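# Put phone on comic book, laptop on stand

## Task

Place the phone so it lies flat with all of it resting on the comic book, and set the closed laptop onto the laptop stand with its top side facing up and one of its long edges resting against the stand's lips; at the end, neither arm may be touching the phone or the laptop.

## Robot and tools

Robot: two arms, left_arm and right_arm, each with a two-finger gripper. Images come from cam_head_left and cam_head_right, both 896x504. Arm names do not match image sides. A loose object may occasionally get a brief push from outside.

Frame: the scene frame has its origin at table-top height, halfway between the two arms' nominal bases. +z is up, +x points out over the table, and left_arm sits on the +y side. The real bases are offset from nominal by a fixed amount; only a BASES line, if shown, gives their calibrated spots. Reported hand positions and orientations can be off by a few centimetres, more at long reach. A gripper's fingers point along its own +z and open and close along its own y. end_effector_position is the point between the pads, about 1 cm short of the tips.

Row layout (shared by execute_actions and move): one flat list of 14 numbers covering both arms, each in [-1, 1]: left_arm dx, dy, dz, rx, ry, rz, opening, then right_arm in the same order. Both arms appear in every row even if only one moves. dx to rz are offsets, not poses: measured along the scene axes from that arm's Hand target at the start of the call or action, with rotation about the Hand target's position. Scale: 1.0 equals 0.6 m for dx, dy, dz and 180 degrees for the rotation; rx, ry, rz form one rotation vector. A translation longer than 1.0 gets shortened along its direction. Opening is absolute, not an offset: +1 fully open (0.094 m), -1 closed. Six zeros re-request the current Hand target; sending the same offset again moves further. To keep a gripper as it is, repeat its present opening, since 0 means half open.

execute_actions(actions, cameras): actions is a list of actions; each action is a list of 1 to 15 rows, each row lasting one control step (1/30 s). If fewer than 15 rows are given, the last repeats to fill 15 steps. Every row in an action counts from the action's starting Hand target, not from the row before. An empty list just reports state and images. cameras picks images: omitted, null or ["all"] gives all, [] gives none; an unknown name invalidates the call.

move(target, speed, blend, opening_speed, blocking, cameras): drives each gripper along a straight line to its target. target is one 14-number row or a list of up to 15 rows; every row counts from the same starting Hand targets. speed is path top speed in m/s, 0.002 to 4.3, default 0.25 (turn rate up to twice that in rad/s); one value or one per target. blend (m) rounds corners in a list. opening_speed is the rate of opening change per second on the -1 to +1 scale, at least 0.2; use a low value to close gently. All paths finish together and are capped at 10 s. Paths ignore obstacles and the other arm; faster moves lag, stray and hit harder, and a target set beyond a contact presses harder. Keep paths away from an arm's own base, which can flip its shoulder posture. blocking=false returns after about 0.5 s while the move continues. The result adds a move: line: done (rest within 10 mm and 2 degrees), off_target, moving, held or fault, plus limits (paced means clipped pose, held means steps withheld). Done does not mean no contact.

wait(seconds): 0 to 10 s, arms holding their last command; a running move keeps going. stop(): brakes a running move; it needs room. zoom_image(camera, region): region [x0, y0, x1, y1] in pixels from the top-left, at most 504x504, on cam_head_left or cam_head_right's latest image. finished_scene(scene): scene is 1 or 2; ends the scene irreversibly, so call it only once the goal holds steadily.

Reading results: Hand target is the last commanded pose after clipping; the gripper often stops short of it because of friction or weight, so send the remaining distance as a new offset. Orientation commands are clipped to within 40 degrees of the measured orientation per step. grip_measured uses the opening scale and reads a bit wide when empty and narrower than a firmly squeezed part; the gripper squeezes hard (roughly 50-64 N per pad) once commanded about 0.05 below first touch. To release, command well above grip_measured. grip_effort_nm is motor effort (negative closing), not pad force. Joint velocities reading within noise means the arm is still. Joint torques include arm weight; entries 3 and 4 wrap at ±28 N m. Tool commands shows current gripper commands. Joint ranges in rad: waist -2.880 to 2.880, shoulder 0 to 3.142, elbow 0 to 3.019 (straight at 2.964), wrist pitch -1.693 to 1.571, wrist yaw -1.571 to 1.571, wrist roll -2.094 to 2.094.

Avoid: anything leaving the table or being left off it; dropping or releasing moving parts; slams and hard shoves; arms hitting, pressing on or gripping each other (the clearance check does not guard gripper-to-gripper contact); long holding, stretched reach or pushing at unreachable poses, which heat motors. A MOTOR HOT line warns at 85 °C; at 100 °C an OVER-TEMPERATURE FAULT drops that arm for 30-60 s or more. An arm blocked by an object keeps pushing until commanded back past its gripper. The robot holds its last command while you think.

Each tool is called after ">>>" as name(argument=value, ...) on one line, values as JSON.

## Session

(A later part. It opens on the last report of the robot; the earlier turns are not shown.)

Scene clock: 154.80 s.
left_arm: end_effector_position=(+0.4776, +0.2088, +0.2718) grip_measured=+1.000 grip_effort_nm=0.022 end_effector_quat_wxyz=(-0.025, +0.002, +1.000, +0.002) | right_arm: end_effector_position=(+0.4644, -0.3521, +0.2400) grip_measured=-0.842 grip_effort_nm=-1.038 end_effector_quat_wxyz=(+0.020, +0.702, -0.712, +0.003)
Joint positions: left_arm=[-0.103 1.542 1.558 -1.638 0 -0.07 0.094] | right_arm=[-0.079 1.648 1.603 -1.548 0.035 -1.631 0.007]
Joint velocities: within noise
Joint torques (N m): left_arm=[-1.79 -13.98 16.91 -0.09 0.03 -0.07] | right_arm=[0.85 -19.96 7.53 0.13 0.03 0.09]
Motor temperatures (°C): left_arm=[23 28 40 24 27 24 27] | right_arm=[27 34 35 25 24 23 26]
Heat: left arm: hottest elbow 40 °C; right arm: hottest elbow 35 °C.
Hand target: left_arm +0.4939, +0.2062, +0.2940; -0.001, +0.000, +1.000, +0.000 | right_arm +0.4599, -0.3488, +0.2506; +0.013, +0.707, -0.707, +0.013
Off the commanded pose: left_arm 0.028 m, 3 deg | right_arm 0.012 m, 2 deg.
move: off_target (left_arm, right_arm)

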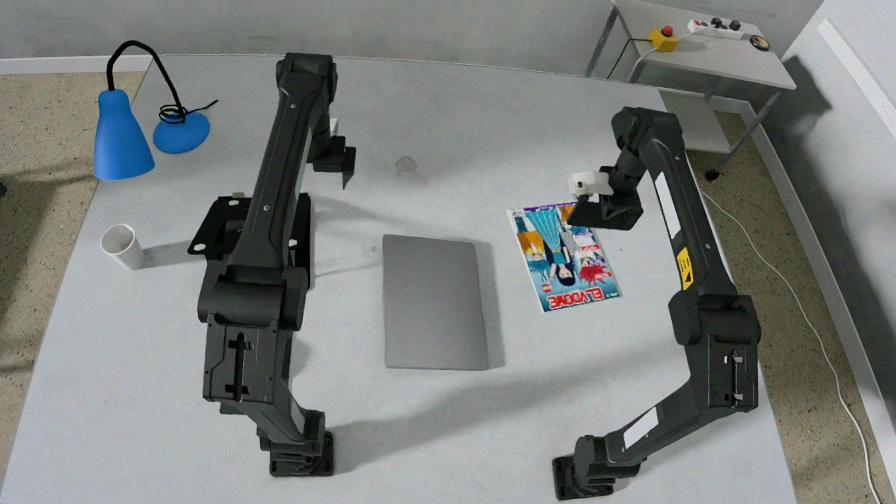

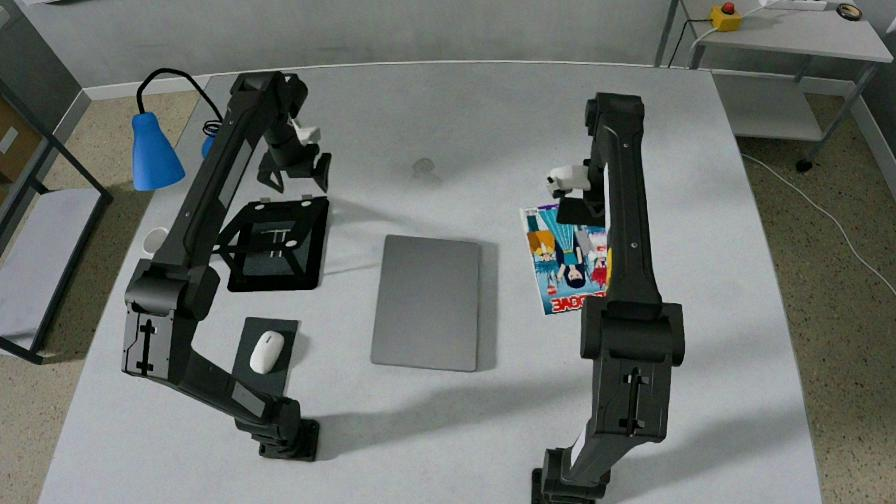

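>>> move(target=[[0,0,0.0,0,0,0,1,0.05,0.011,-0.19,0.0347,-0.36,0.0544,-1]], speed=0.3)

>>> zoom_image(camera="cam_head_left", region=[480, 150, 680, 330])

>>> zoom_image(camera="cam_head_right", region=[480, 150, 680, 330])

Scene clock: 165.73 s.
left_arm: end_effector_position=(+0.4776, +0.2088, +0.2718) grip_measured=+1.000 grip_effort_nm=0.017 end_effector_quat_wxyz=(-0.025, +0.002, +1.000, +0.002) | right_arm: end_effector_position=(+0.4877, -0.3358, +0.1345) grip_measured=-0.842 grip_effort_nm=-1.038 end_effector_quat_wxyz=(-0.400, +0.653, -0.543, +0.346)
Joint positions: left_arm=[-0.103 1.542 1.558 -1.638 0 -0.07 0.094] | right_arm=[-0.145 1.422 0.634 0.311 -0.273 -1.728 0.007]
Joint velocities: within noise
Joint torques (N m): left_arm=[-1.44 -14.8 16.73 -0.12 0.01 -0.03] | right_arm=[-0.44 -11.63 6.93 2.56 -0.18 0.28]
Motor temperatures (°C): left_arm=[23 28 41 24 27 24 27] | right_arm=[27 35 35 25 24 23 26]
Heat: left arm: hottest elbow 41 °C; right arm: hottest shoulder 35 °C.
Hand target: left_arm +0.4939, +0.2062, +0.2940; -0.001, +0.000, +1.000, +0.000 | right_arm +0.4898, -0.3423, +0.1365; -0.405, +0.645, -0.544, +0.353
Off the commanded pose: left_arm 0.028 m, 3 deg | right_arm 0.007 m, 1 deg.
move: off_target (left_arm)

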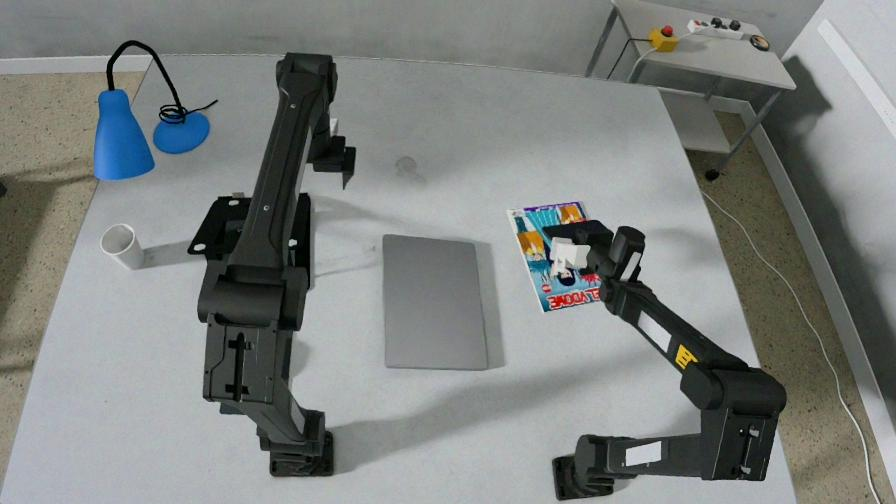

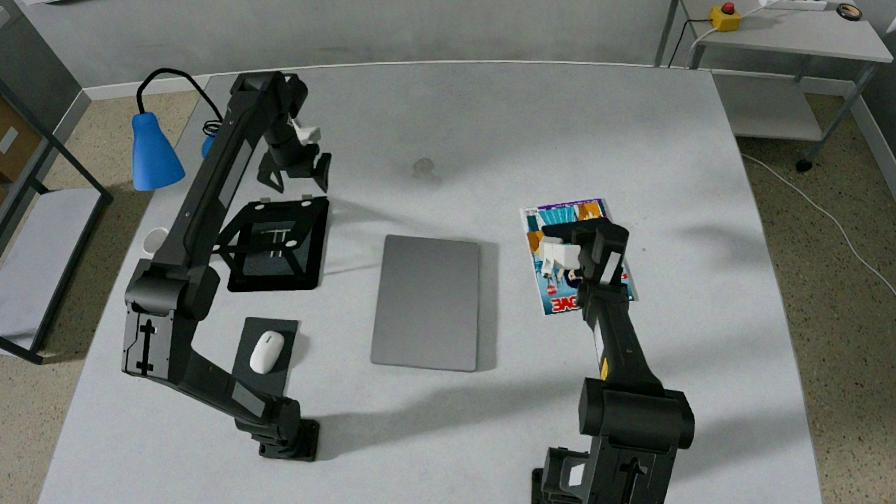

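Scaled by 2.520.

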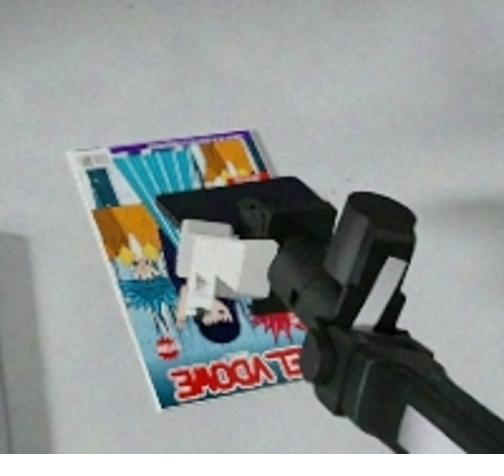

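Scaled by 2.520.

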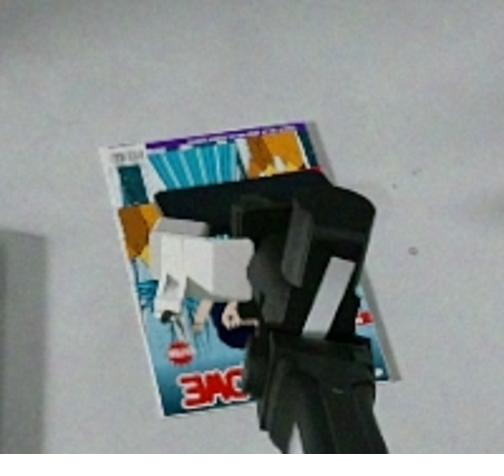

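>>> move(target=[[0,0,0.0,0,0,0,1,0.0,-0.037,-0.13,0,0,0,-1]], speed=0.2)

>>> zoom_image(camera="cam_head_left", region=[480, 150, 680, 330])

>>> zoom_image(camera="cam_head_right", region=[480, 150, 680, 330])

Scene clock: 171.30 s.
left_arm: end_effector_position=(+0.4776, +0.2088, +0.2718) grip_measured=+1.000 grip_effort_nm=0.017 end_effector_quat_wxyz=(-0.025, +0.002, +1.000, +0.002) | right_arm: end_effector_position=(+0.4858, -0.3581, +0.0520) grip_measured=-0.842 grip_effort_nm=-1.043 end_effector_quat_wxyz=(-0.400, +0.650, -0.550, +0.339)
Joint positions: left_arm=[-0.103 1.542 1.558 -1.638 0 -0.07 0.094] | right_arm=[-0.205 1.665 0.586 0.585 -0.324 -1.741 0.007]
Joint velocities: within noise
Joint torques (N m): left_arm=[-1.38 -14.33 16.98 -0.12 0.05 -0.06] | right_arm=[-0.38 -13.33 5.38 2.26 -0.21 0.15]
Motor temperatures (°C): left_arm=[23 28 41 24 27 24 27] | right_arm=[27 35 35 25 24 23 27]
Heat: left arm: hottest elbow 41 °C; right arm: hottest shoulder 35 °C.
Hand target: left_arm +0.4939, +0.2062, +0.2940; -0.001, +0.000, +1.000, +0.000 | right_arm +0.4898, -0.3644, +0.0586; -0.405, +0.645, -0.544, +0.354
Off the commanded pose: left_arm 0.028 m, 3 deg | right_arm 0.010 m, 2 deg.
move: off_target (left_arm)

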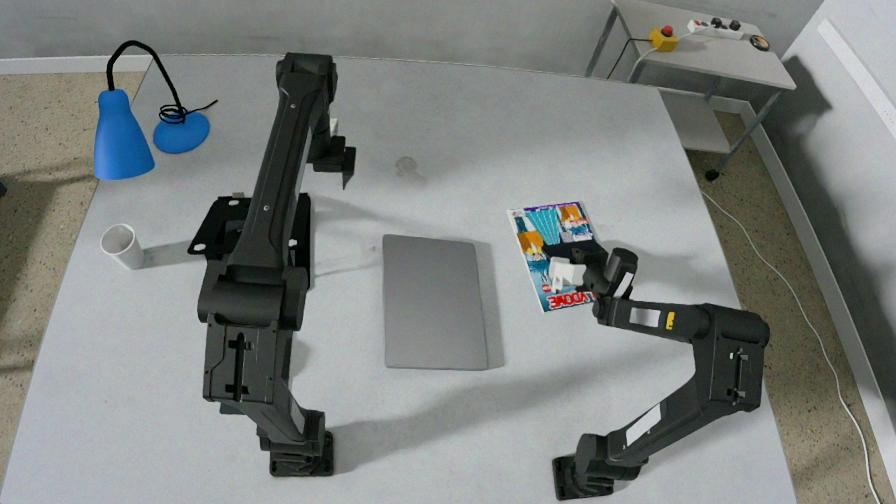

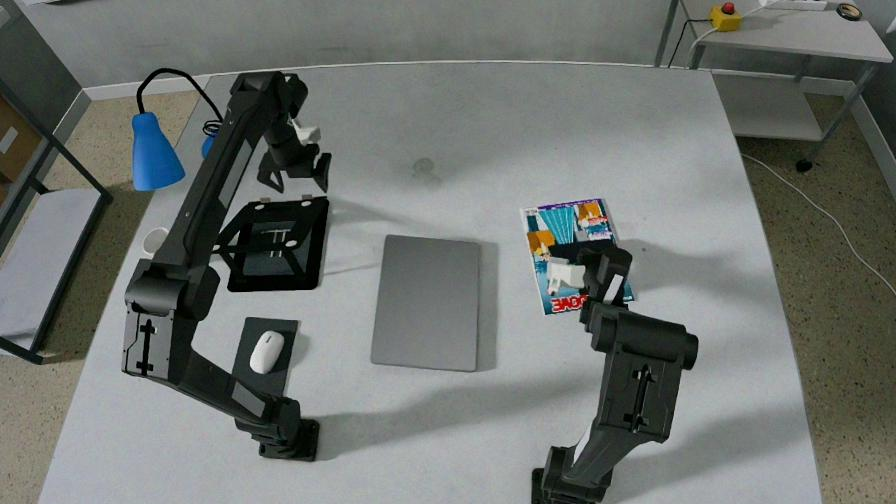

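Scaled by 2.520.

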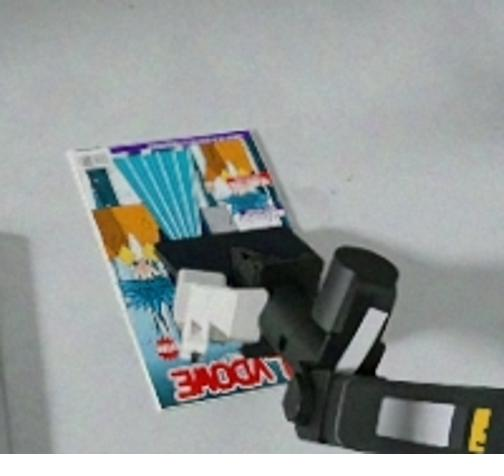

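Scaled by 2.520.

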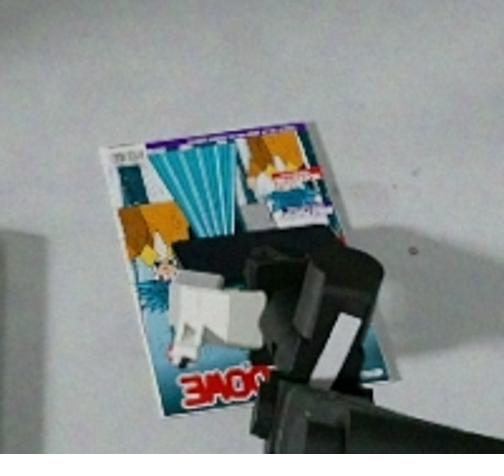

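>>> move(target=[[0,0,0.0,0,0,0,1,0.0,0.03,0,0,0,0,-1],[0,0,0.0,0,0,0,1,0.0,0.03,-0.035,0,0,0,-1]], speed=0.1)

>>> zoom_image(camera="cam_head_left", region=[500, 180, 660, 330])

>>> zoom_image(camera="cam_head_right", region=[500, 180, 660, 330])

Scene clock: 176.73 s.
left_arm: end_effector_position=(+0.4776, +0.2088, +0.2718) grip_measured=+1.000 grip_effort_nm=0.017 end_effector_quat_wxyz=(-0.025, +0.002, +1.000, +0.002) | right_arm: end_effector_position=(+0.4882, -0.3517, +0.0368) grip_measured=-0.842 grip_effort_nm=-1.038 end_effector_quat_wxyz=(-0.398, +0.647, -0.549, +0.350)
Joint positions: left_arm=[-0.103 1.542 1.558 -1.638 0 -0.07 0.094] | right_arm=[-0.18 1.725 0.577 0.673 -0.287 -1.733 0.007]
Joint velocities: within noise
Joint torques (N m): left_arm=[-2.08 -14.04 16.88 -0.06 0.02 0] | right_arm=[1.26 -13.45 4.55 2.54 -0.05 0.3]
Motor temperatures (°C): left_arm=[23 28 41 24 27 24 27] | right_arm=[27 35 35 25 24 23 27]
Heat: left arm: hottest elbow 41 °C; right arm: hottest shoulder 35 °C.
Hand target: left_arm +0.4939, +0.2062, +0.2940; -0.001, +0.000, +1.000, +0.000 | right_arm +0.4898, -0.3465, +0.0375; -0.405, +0.645, -0.544, +0.354
Off the commanded pose: left_arm 0.028 m, 3 deg | right_arm 0.006 m, 1 deg.
move: off_target (left_arm)

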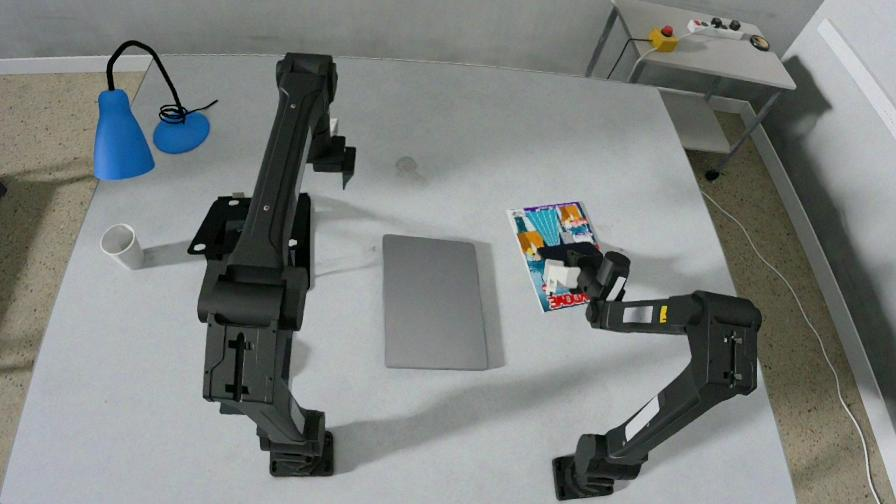

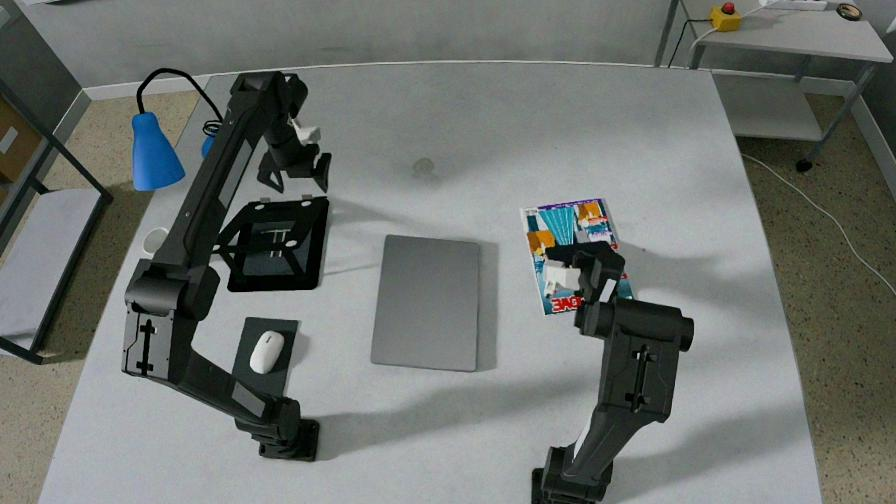

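Scaled by 3.150.

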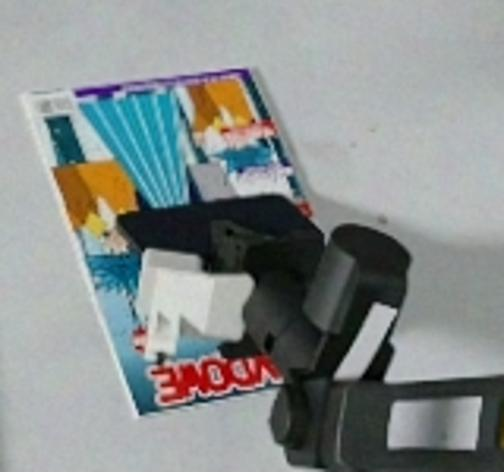

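Scaled by 3.150.

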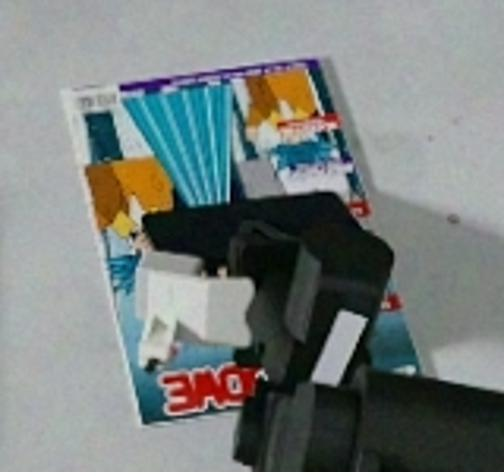

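>>> move(target=[[0,0,0.0,0,0,0,1,0.0,0.04,0,0,0,0,-1],[0,0,0.0,0,0,0,1,0.0,0.04,-0.021,0,0,0,-1]], speed=0.08)

>>> zoom_image(camera="cam_head_left", region=[500, 180, 660, 330])

>>> zoom_image(camera="cam_head_right", region=[500, 180, 660, 330])

Scene clock: 182.80 s.
left_arm: end_effector_position=(+0.4776, +0.2088, +0.2718) grip_measured=+1.000 grip_effort_nm=0.012 end_effector_quat_wxyz=(-0.025, +0.002, +1.000, +0.002) | right_arm: end_effector_position=(+0.4917, -0.3269, +0.0334) grip_measured=-0.842 grip_effort_nm=-1.038 end_effector_quat_wxyz=(-0.403, +0.645, -0.541, +0.360)
Joint positions: left_arm=[-0.103 1.542 1.558 -1.638 0 -0.07 0.094] | right_arm=[-0.113 1.752 0.568 0.741 -0.229 -1.709 0.007]
Joint velocities: within noise
Joint torques (N m): left_arm=[-2.08 -14.39 16.8 -0.1 0.01 -0.1] | right_arm=[1.03 -11.93 4.11 2.19 0 0.34]
Motor temperatures (°C): left_arm=[23 28 41 24 27 24 27] | right_arm=[27 34 34 25 24 23 27]
Heat: left arm: hottest elbow 41 °C; right arm: hottest shoulder 34 °C.
Hand target: left_arm +0.4939, +0.2062, +0.2940; -0.001, +0.000, +1.000, +0.000 | right_arm +0.4899, -0.3225, +0.0251; -0.405, +0.645, -0.544, +0.354
Off the commanded pose: left_arm 0.028 m, 3 deg | right_arm 0.010 m, 1 deg.
move: off_target (left_arm)

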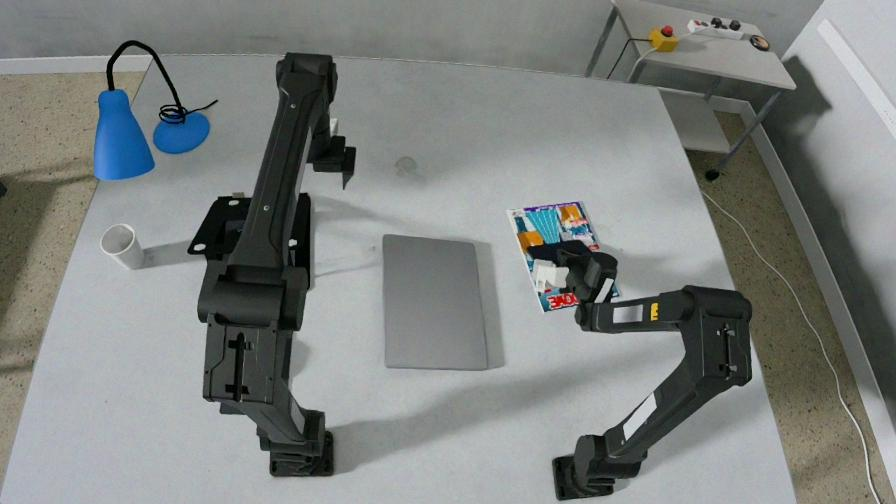

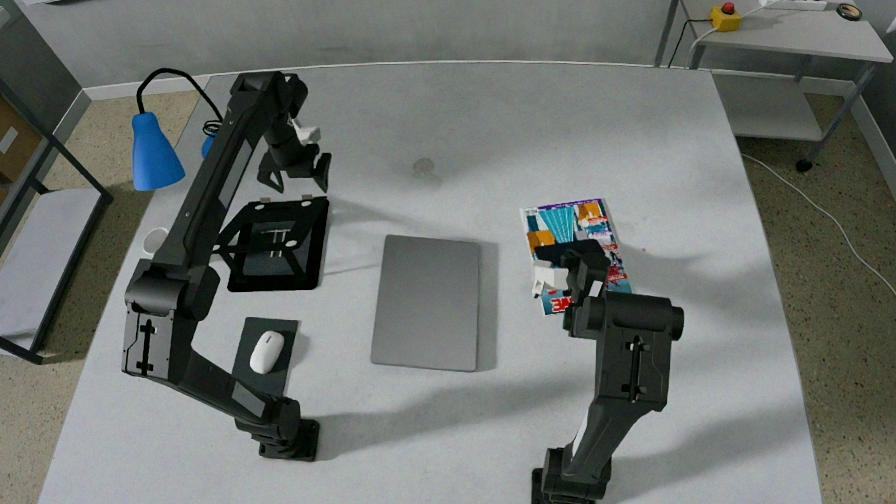

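Scaled by 3.150.

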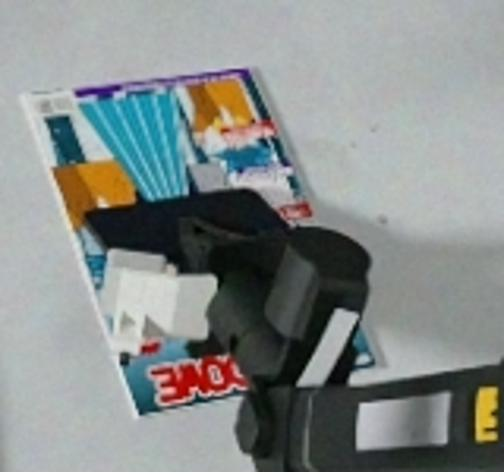

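Scaled by 3.150.

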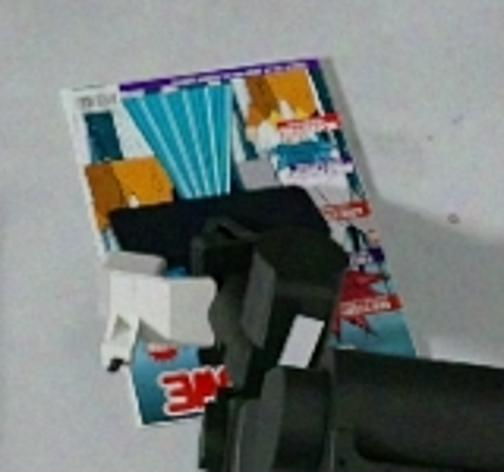

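>>> move(target=[[0,0,0.0,0,0,0,1,0.0,-0.02,0.01,0,0,0,-1],[0,0,0.0,0,0,0,1,0.0,-0.02,-0.015,0,0,0,-1]], speed=0.08)

>>> zoom_image(camera="cam_head_left", region=[500, 180, 660, 330])

>>> zoom_image(camera="cam_head_right", region=[500, 180, 660, 330])

Scene clock: 187.63 s.
left_arm: end_effector_position=(+0.4776, +0.2088, +0.2718) grip_measured=+1.000 grip_effort_nm=0.017 end_effector_quat_wxyz=(-0.025, +0.002, +1.000, +0.002) | right_arm: end_effector_position=(+0.4927, -0.3273, +0.0313) grip_measured=-0.842 grip_effort_nm=-1.038 end_effector_quat_wxyz=(-0.411, +0.646, -0.532, +0.361)
Joint positions: left_arm=[-0.103 1.542 1.558 -1.638 0 -0.07 0.094] | right_arm=[-0.122 1.774 0.568 0.779 -0.255 -1.717 0.007]
Joint velocities: within noise
Joint torques (N m): left_arm=[-1.79 -14.39 16.99 -0.05 0.02 -0.08] | right_arm=[-0.5 -11.75 4.21 1.72 -0.12 0.27]
Motor temperatures (°C): left_arm=[23 28 41 24 27 24 27] | right_arm=[27 34 34 25 24 23 27]
Heat: left arm: hottest elbow 41 °C; right arm: hottest shoulder 34 °C.
Hand target: left_arm +0.4939, +0.2062, +0.2940; -0.001, +0.000, +1.000, +0.000 | right_arm +0.4899, -0.3344, +0.0160; -0.405, +0.645, -0.544, +0.354
Off the commanded pose: left_arm 0.028 m, 3 deg | right_arm 0.017 m, 2 deg.
move: off_target (left_arm, right_arm)

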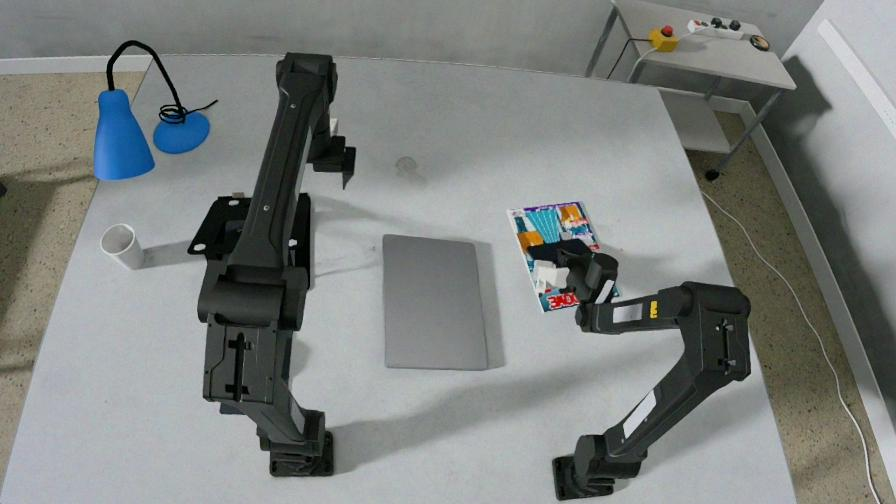

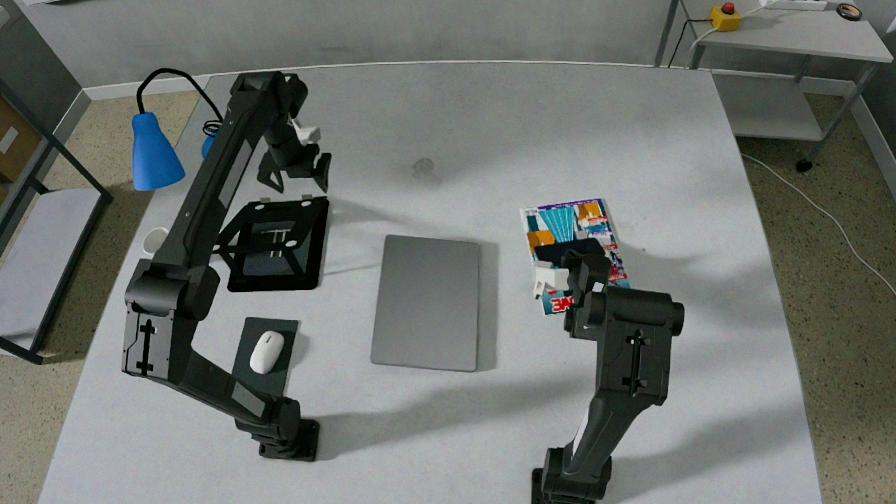

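Scaled by 3.150.

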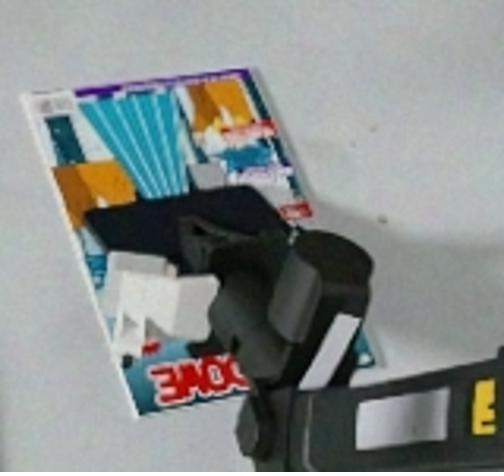

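Scaled by 3.150.

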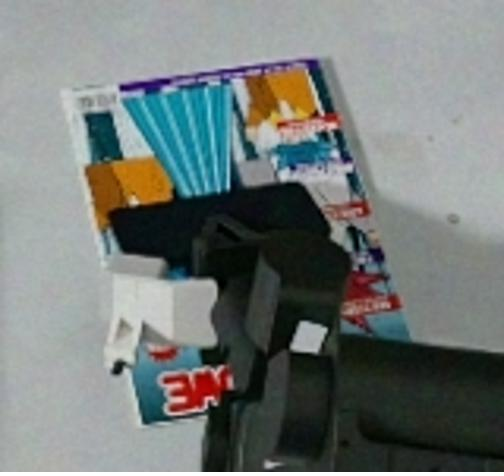

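>>> move(target=[[0,0,0.0,0,0,0,1,-0.015,-0.02,0.045,0,0,0,-1],[0,0,0.0,0,0,0,1,-0.015,-0.015,0.016,0,0,0,-1]], speed=0.08)

>>> zoom_image(camera="cam_head_left", region=[500, 180, 660, 330])

>>> zoom_image(camera="cam_head_right", region=[500, 180, 660, 330])

Scene clock: 191.43 s.
left_arm: end_effector_position=(+0.4776, +0.2088, +0.2718) grip_measured=+1.000 grip_effort_nm=0.017 end_effector_quat_wxyz=(-0.025, +0.002, +1.000, +0.002) | right_arm: end_effector_position=(+0.4856, -0.3406, +0.0342) grip_measured=-0.842 grip_effort_nm=-1.038 end_effector_quat_wxyz=(-0.407, +0.646, -0.539, +0.355)
Joint positions: left_arm=[-0.103 1.542 1.558 -1.638 0 -0.07 0.094] | right_arm=[-0.158 1.744 0.559 0.736 -0.283 -1.725 0.007]
Joint velocities: within noise
Joint torques (N m): left_arm=[-1.79 -14.21 16.92 -0.09 0.02 -0.06] | right_arm=[-0.03 -12.69 3.55 2.3 -0.04 0.23]
Motor temperatures (°C): left_arm=[23 28 41 24 27 24 27] | right_arm=[27 34 33 25 24 23 27]
Heat: left arm: hottest elbow 41 °C; right arm: hottest shoulder 34 °C.
Hand target: left_arm +0.4939, +0.2062, +0.2940; -0.001, +0.000, +1.000, +0.000 | right_arm +0.4808, -0.3436, +0.0255; -0.405, +0.645, -0.544, +0.354
Off the commanded pose: left_arm 0.028 m, 3 deg | right_arm 0.010 m, 1 deg.
move: off_target (left_arm)

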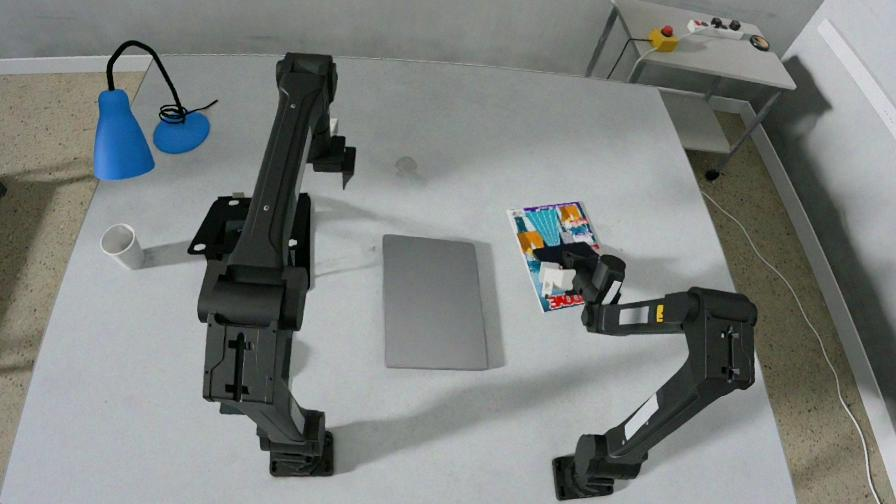

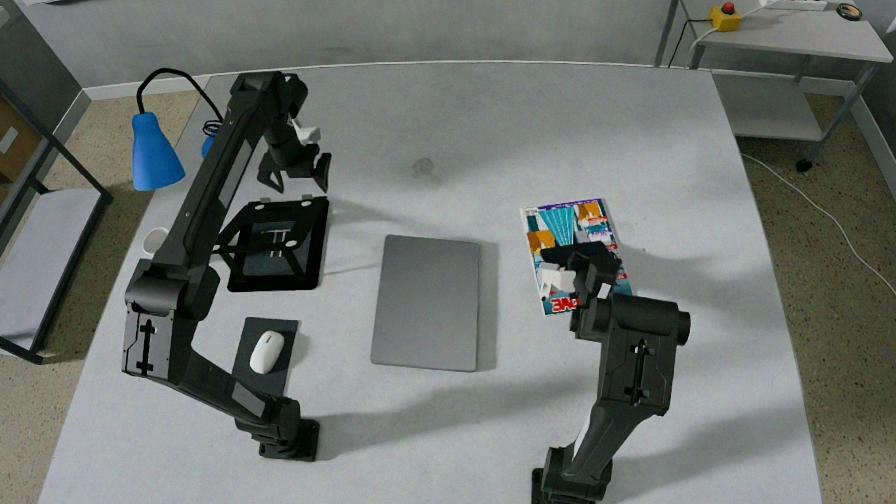

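Scaled by 3.150.

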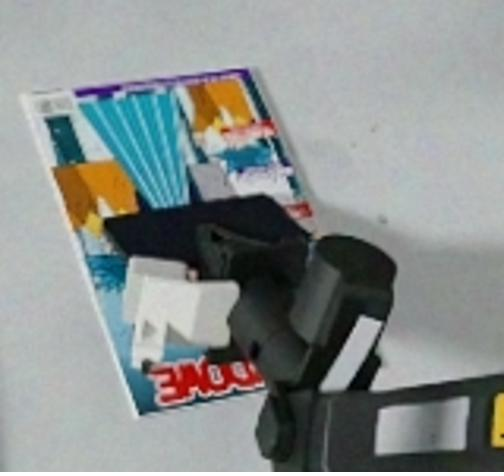

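Scaled by 3.150.

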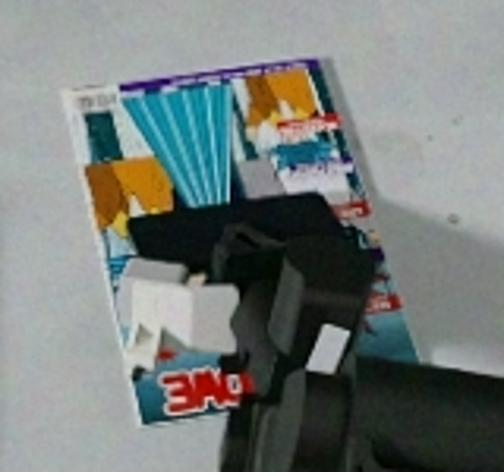

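>>> move(target=[[0,0,0.0,0,0,0,1,0,0,-0.012,0,0,0,-1],[0,0,0.0,0,0,0,1,0,0,-0.012,0,0,0,-0.55]], speed=0.06, opening_speed=0.3)

>>> zoom_image(camera="cam_head_left", region=[500, 180, 660, 330])

>>> zoom_image(camera="cam_head_right", region=[500, 180, 660, 330])

Scene clock: 197.60 s.
left_arm: end_effector_position=(+0.4776, +0.2088, +0.2718) grip_measured=+1.000 grip_effort_nm=0.017 end_effector_quat_wxyz=(-0.025, +0.002, +1.000, +0.002) | right_arm: end_effector_position=(+0.4859, -0.3407, +0.0277) grip_measured=-0.552 grip_effort_nm=0.061 end_effector_quat_wxyz=(-0.408, +0.646, -0.538, +0.357)
Joint positions: left_arm=[-0.103 1.542 1.558 -1.638 0 -0.07 0.094] | right_arm=[-0.158 1.771 0.558 0.77 -0.282 -1.726 0.021]
Joint velocities: within noise
Joint torques (N m): left_arm=[-1.79 -13.98 16.85 -0.14 0.01 -0.08] | right_arm=[0.09 -12.63 3.43 1.99 -0.06 0.25]
Motor temperatures (°C): left_arm=[23 28 41 24 27 24 27] | right_arm=[27 34 33 25 24 23 27]
Heat: left arm: hottest elbow 41 °C; right arm: hottest shoulder 34 °C.
Hand target: left_arm +0.4939, +0.2062, +0.2940; -0.001, +0.000, +1.000, +0.000 | right_arm +0.4809, -0.3436, +0.0183; -0.405, +0.645, -0.544, +0.354
Off the commanded pose: left_arm 0.028 m, 3 deg | right_arm 0.011 m, 1 deg.
move: off_target (left_arm, right_arm); target 2's new opening was sent with right_arm's hand 0.016 m and 1 deg from that target

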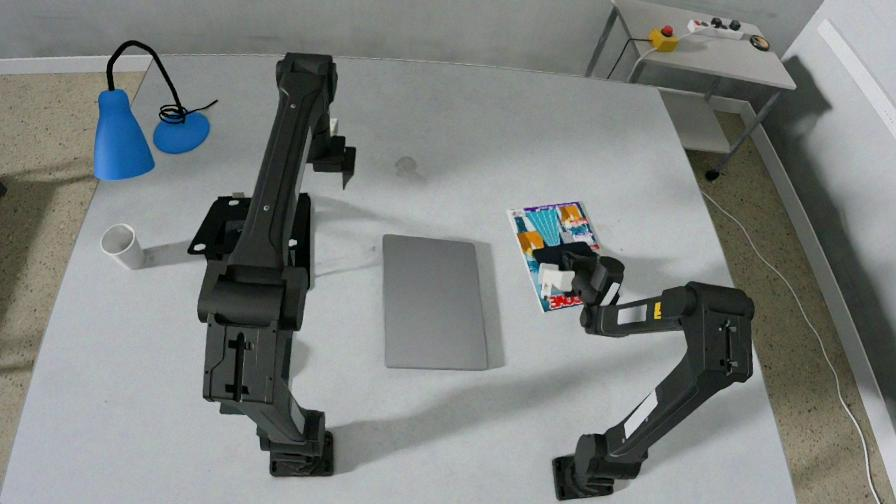

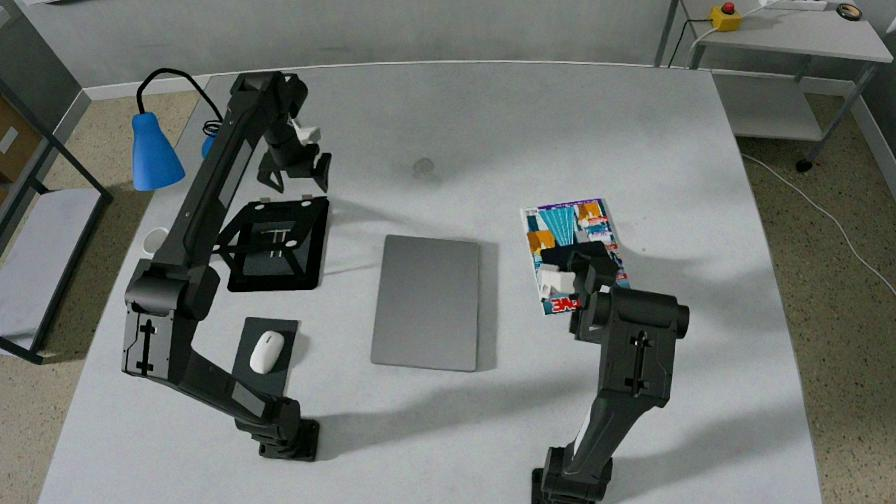

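Scaled by 3.150.

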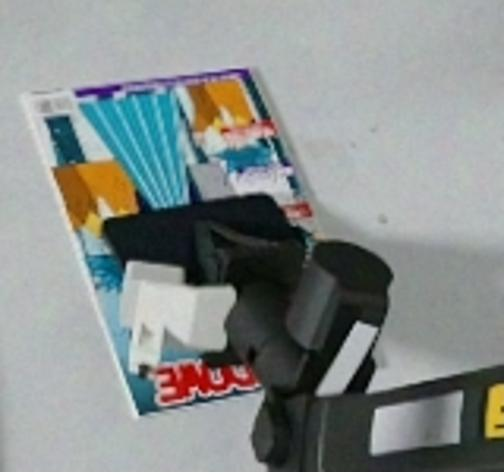

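Scaled by 3.150.

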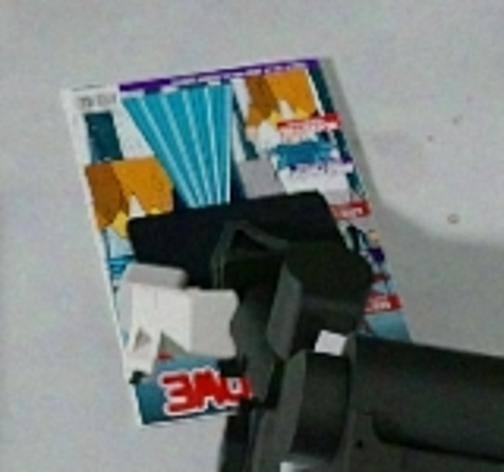

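>>> move(target=[[0,0,0,0,0,0,1,-0.14,-0.025,0.04,0,0,0,-0.45],[0,0,0,0,0,0,1,-0.3,-0.06,0.25,0,0,0,-0.45]], speed=[0.08,0.25])

>>> zoom_image(camera="cam_head_left", region=[500, 180, 660, 330])

>>> zoom_image(camera="cam_head_right", region=[500, 180, 660, 330])

Scene clock: 204.30 s.
left_arm: end_effector_position=(+0.4776, +0.2088, +0.2718) grip_measured=+1.000 grip_effort_nm=0.017 end_effector_quat_wxyz=(-0.025, +0.002, +1.000, +0.002) | right_arm: end_effector_position=(+0.2881, -0.3685, +0.1386) grip_measured=-0.451 grip_effort_nm=0.066 end_effector_quat_wxyz=(-0.402, +0.649, -0.556, +0.328)
Joint positions: left_arm=[-0.103 1.542 1.558 -1.638 0 -0.07 0.094] | right_arm=[-0.48 0.738 0.256 -0.098 -0.57 -1.885 0.026]
Joint velocities: within noise
Joint torques (N m): left_arm=[-1.79 -14.04 16.87 -0.08 0 -0.1] | right_arm=[-0.44 -3.25 12.51 0.98 -0.26 0.17]
Motor temperatures (°C): left_arm=[23 28 41 24 27 24 27] | right_arm=[27 34 33 25 24 23 26]
Heat: left arm: hottest elbow 41 °C; right arm: hottest shoulder 34 °C.
Hand target: left_arm +0.4939, +0.2062, +0.2940; -0.001, +0.000, +1.000, +0.000 | right_arm +0.3008, -0.3795, +0.1684; -0.405, +0.645, -0.544, +0.354
Off the commanded pose: left_arm 0.028 m, 3 deg | right_arm 0.034 m, 3 deg.
move: off_target (left_arm, right_arm)

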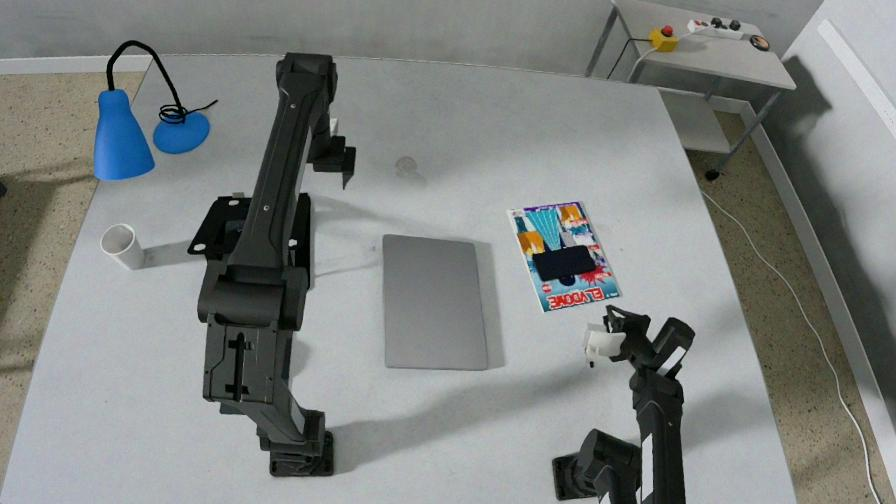

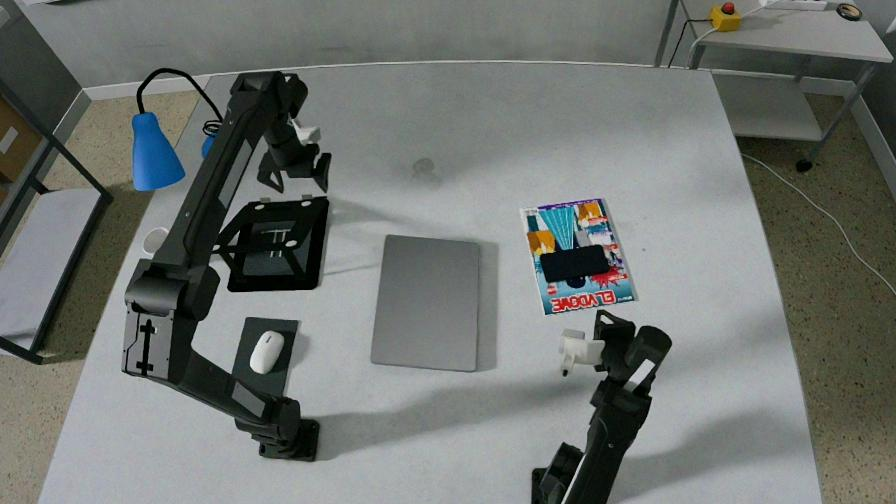

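Scaled by 3.150.

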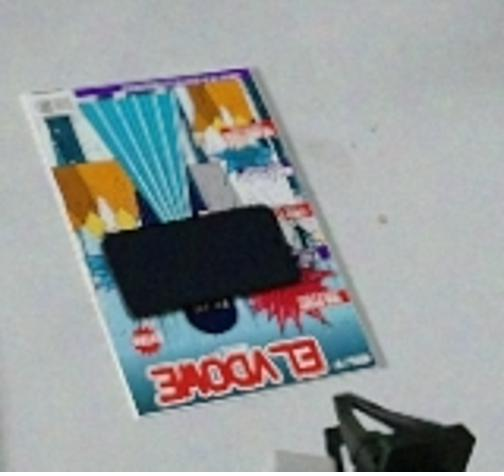

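Scaled by 3.150.

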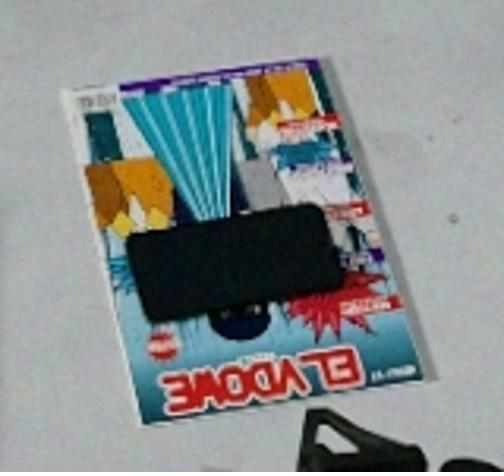

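>>> move(target=[[-0.033,-0.583,-0.1,0,0,0,-1,-0.1,-0.05,0,0,0,0,-1],[-0.033,-0.583,-0.29,0,0,0,-1,-0.1,-0.05,0,0,0,0,-1]], speed=0.35, blend=[0.05,0])

>>> zoom_image(camera="cam_head_left", region=[420, 160, 580, 310])

>>> zoom_image(camera="cam_head_right", region=[420, 160, 580, 310])

Scene clock: 232.20 s.
left_arm: end_effector_position=(+0.4722, -0.1427, +0.1197) grip_measured=-0.981 grip_effort_nm=-0.994 end_effector_quat_wxyz=(-0.006, +0.004, +1.000, +0.003) | right_arm: end_effector_position=(+0.2380, -0.4008, +0.1491) grip_measured=-0.991 grip_effort_nm=-0.501 end_effector_quat_wxyz=(-0.409, +0.639, -0.557, +0.338)
Joint positions: left_arm=[-0.744 1.933 1.681 -1.333 0.004 -0.707 0.001] | right_arm=[-0.798 0.596 0.256 -0.36 -0.826 -2.099 0]
Joint velocities: within noise
Joint torques (N m): left_arm=[-1.32 -20.72 9.66 0.87 -0.19 -0.12] | right_arm=[-0.44 -1.9 11.37 0.72 -0.37 0.14]
Motor temperatures (°C): left_arm=[23 28 42 24 27 24 27] | right_arm=[27 33 41 25 24 23 26]
Heat: left arm: hottest elbow 42 °C; right arm: hottest elbow 41 °C.
Hand target: left_arm +0.4742, -0.1435, +0.1200; -0.001, +0.000, +1.000, +0.000 | right_arm +0.2408, -0.4095, +0.1684; -0.405, +0.645, -0.544, +0.354
Off the commanded pose: left_arm 0.002 m, 1 deg | right_arm 0.021 m, 2 deg.
joint sent to its limit (right arm) — joint 6 (wrist roll), lower limit. The joint targets still meet the commanded pose.
move: off_target (right_arm)

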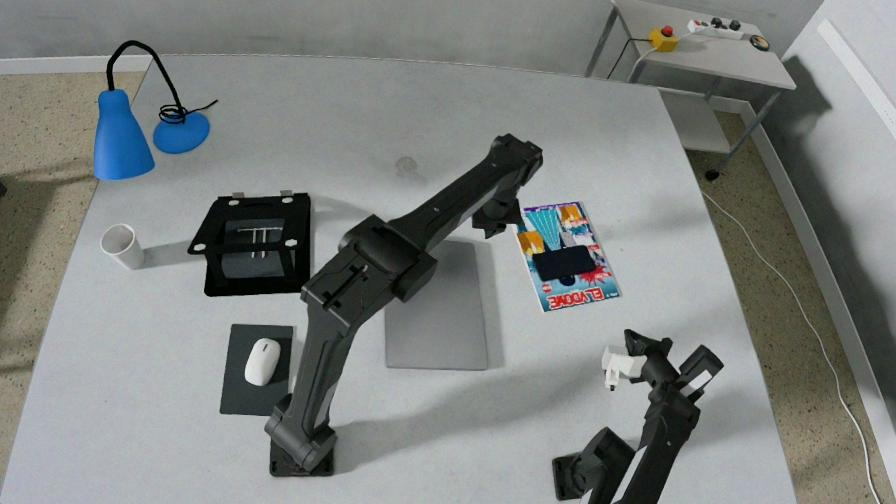

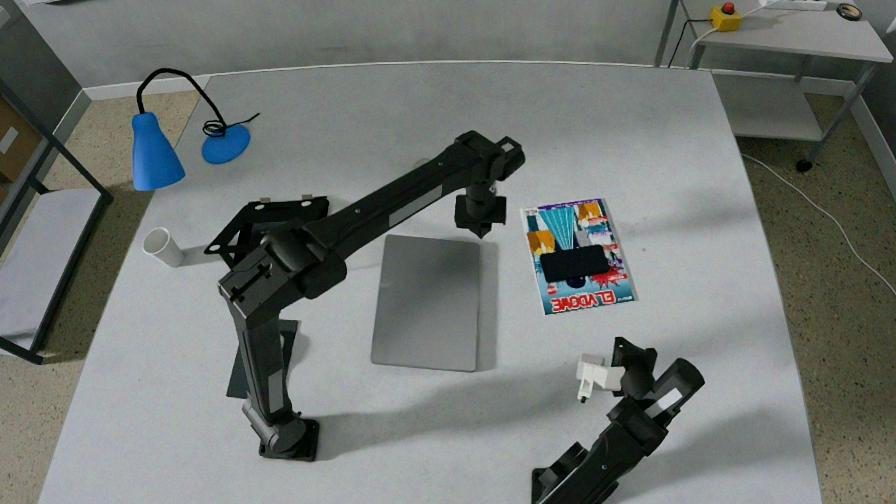

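Scaled by 3.150.

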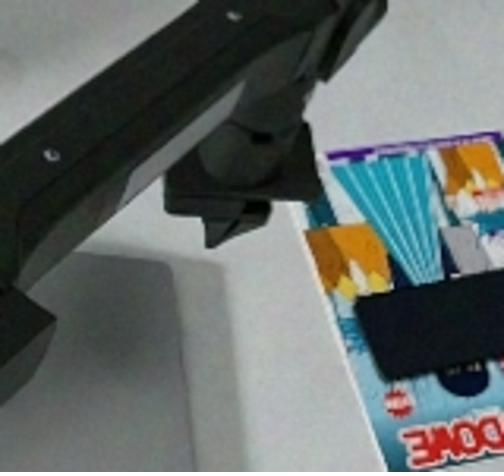

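Scaled by 3.150.

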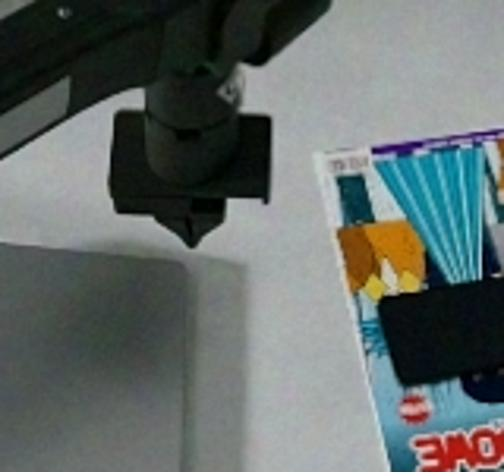

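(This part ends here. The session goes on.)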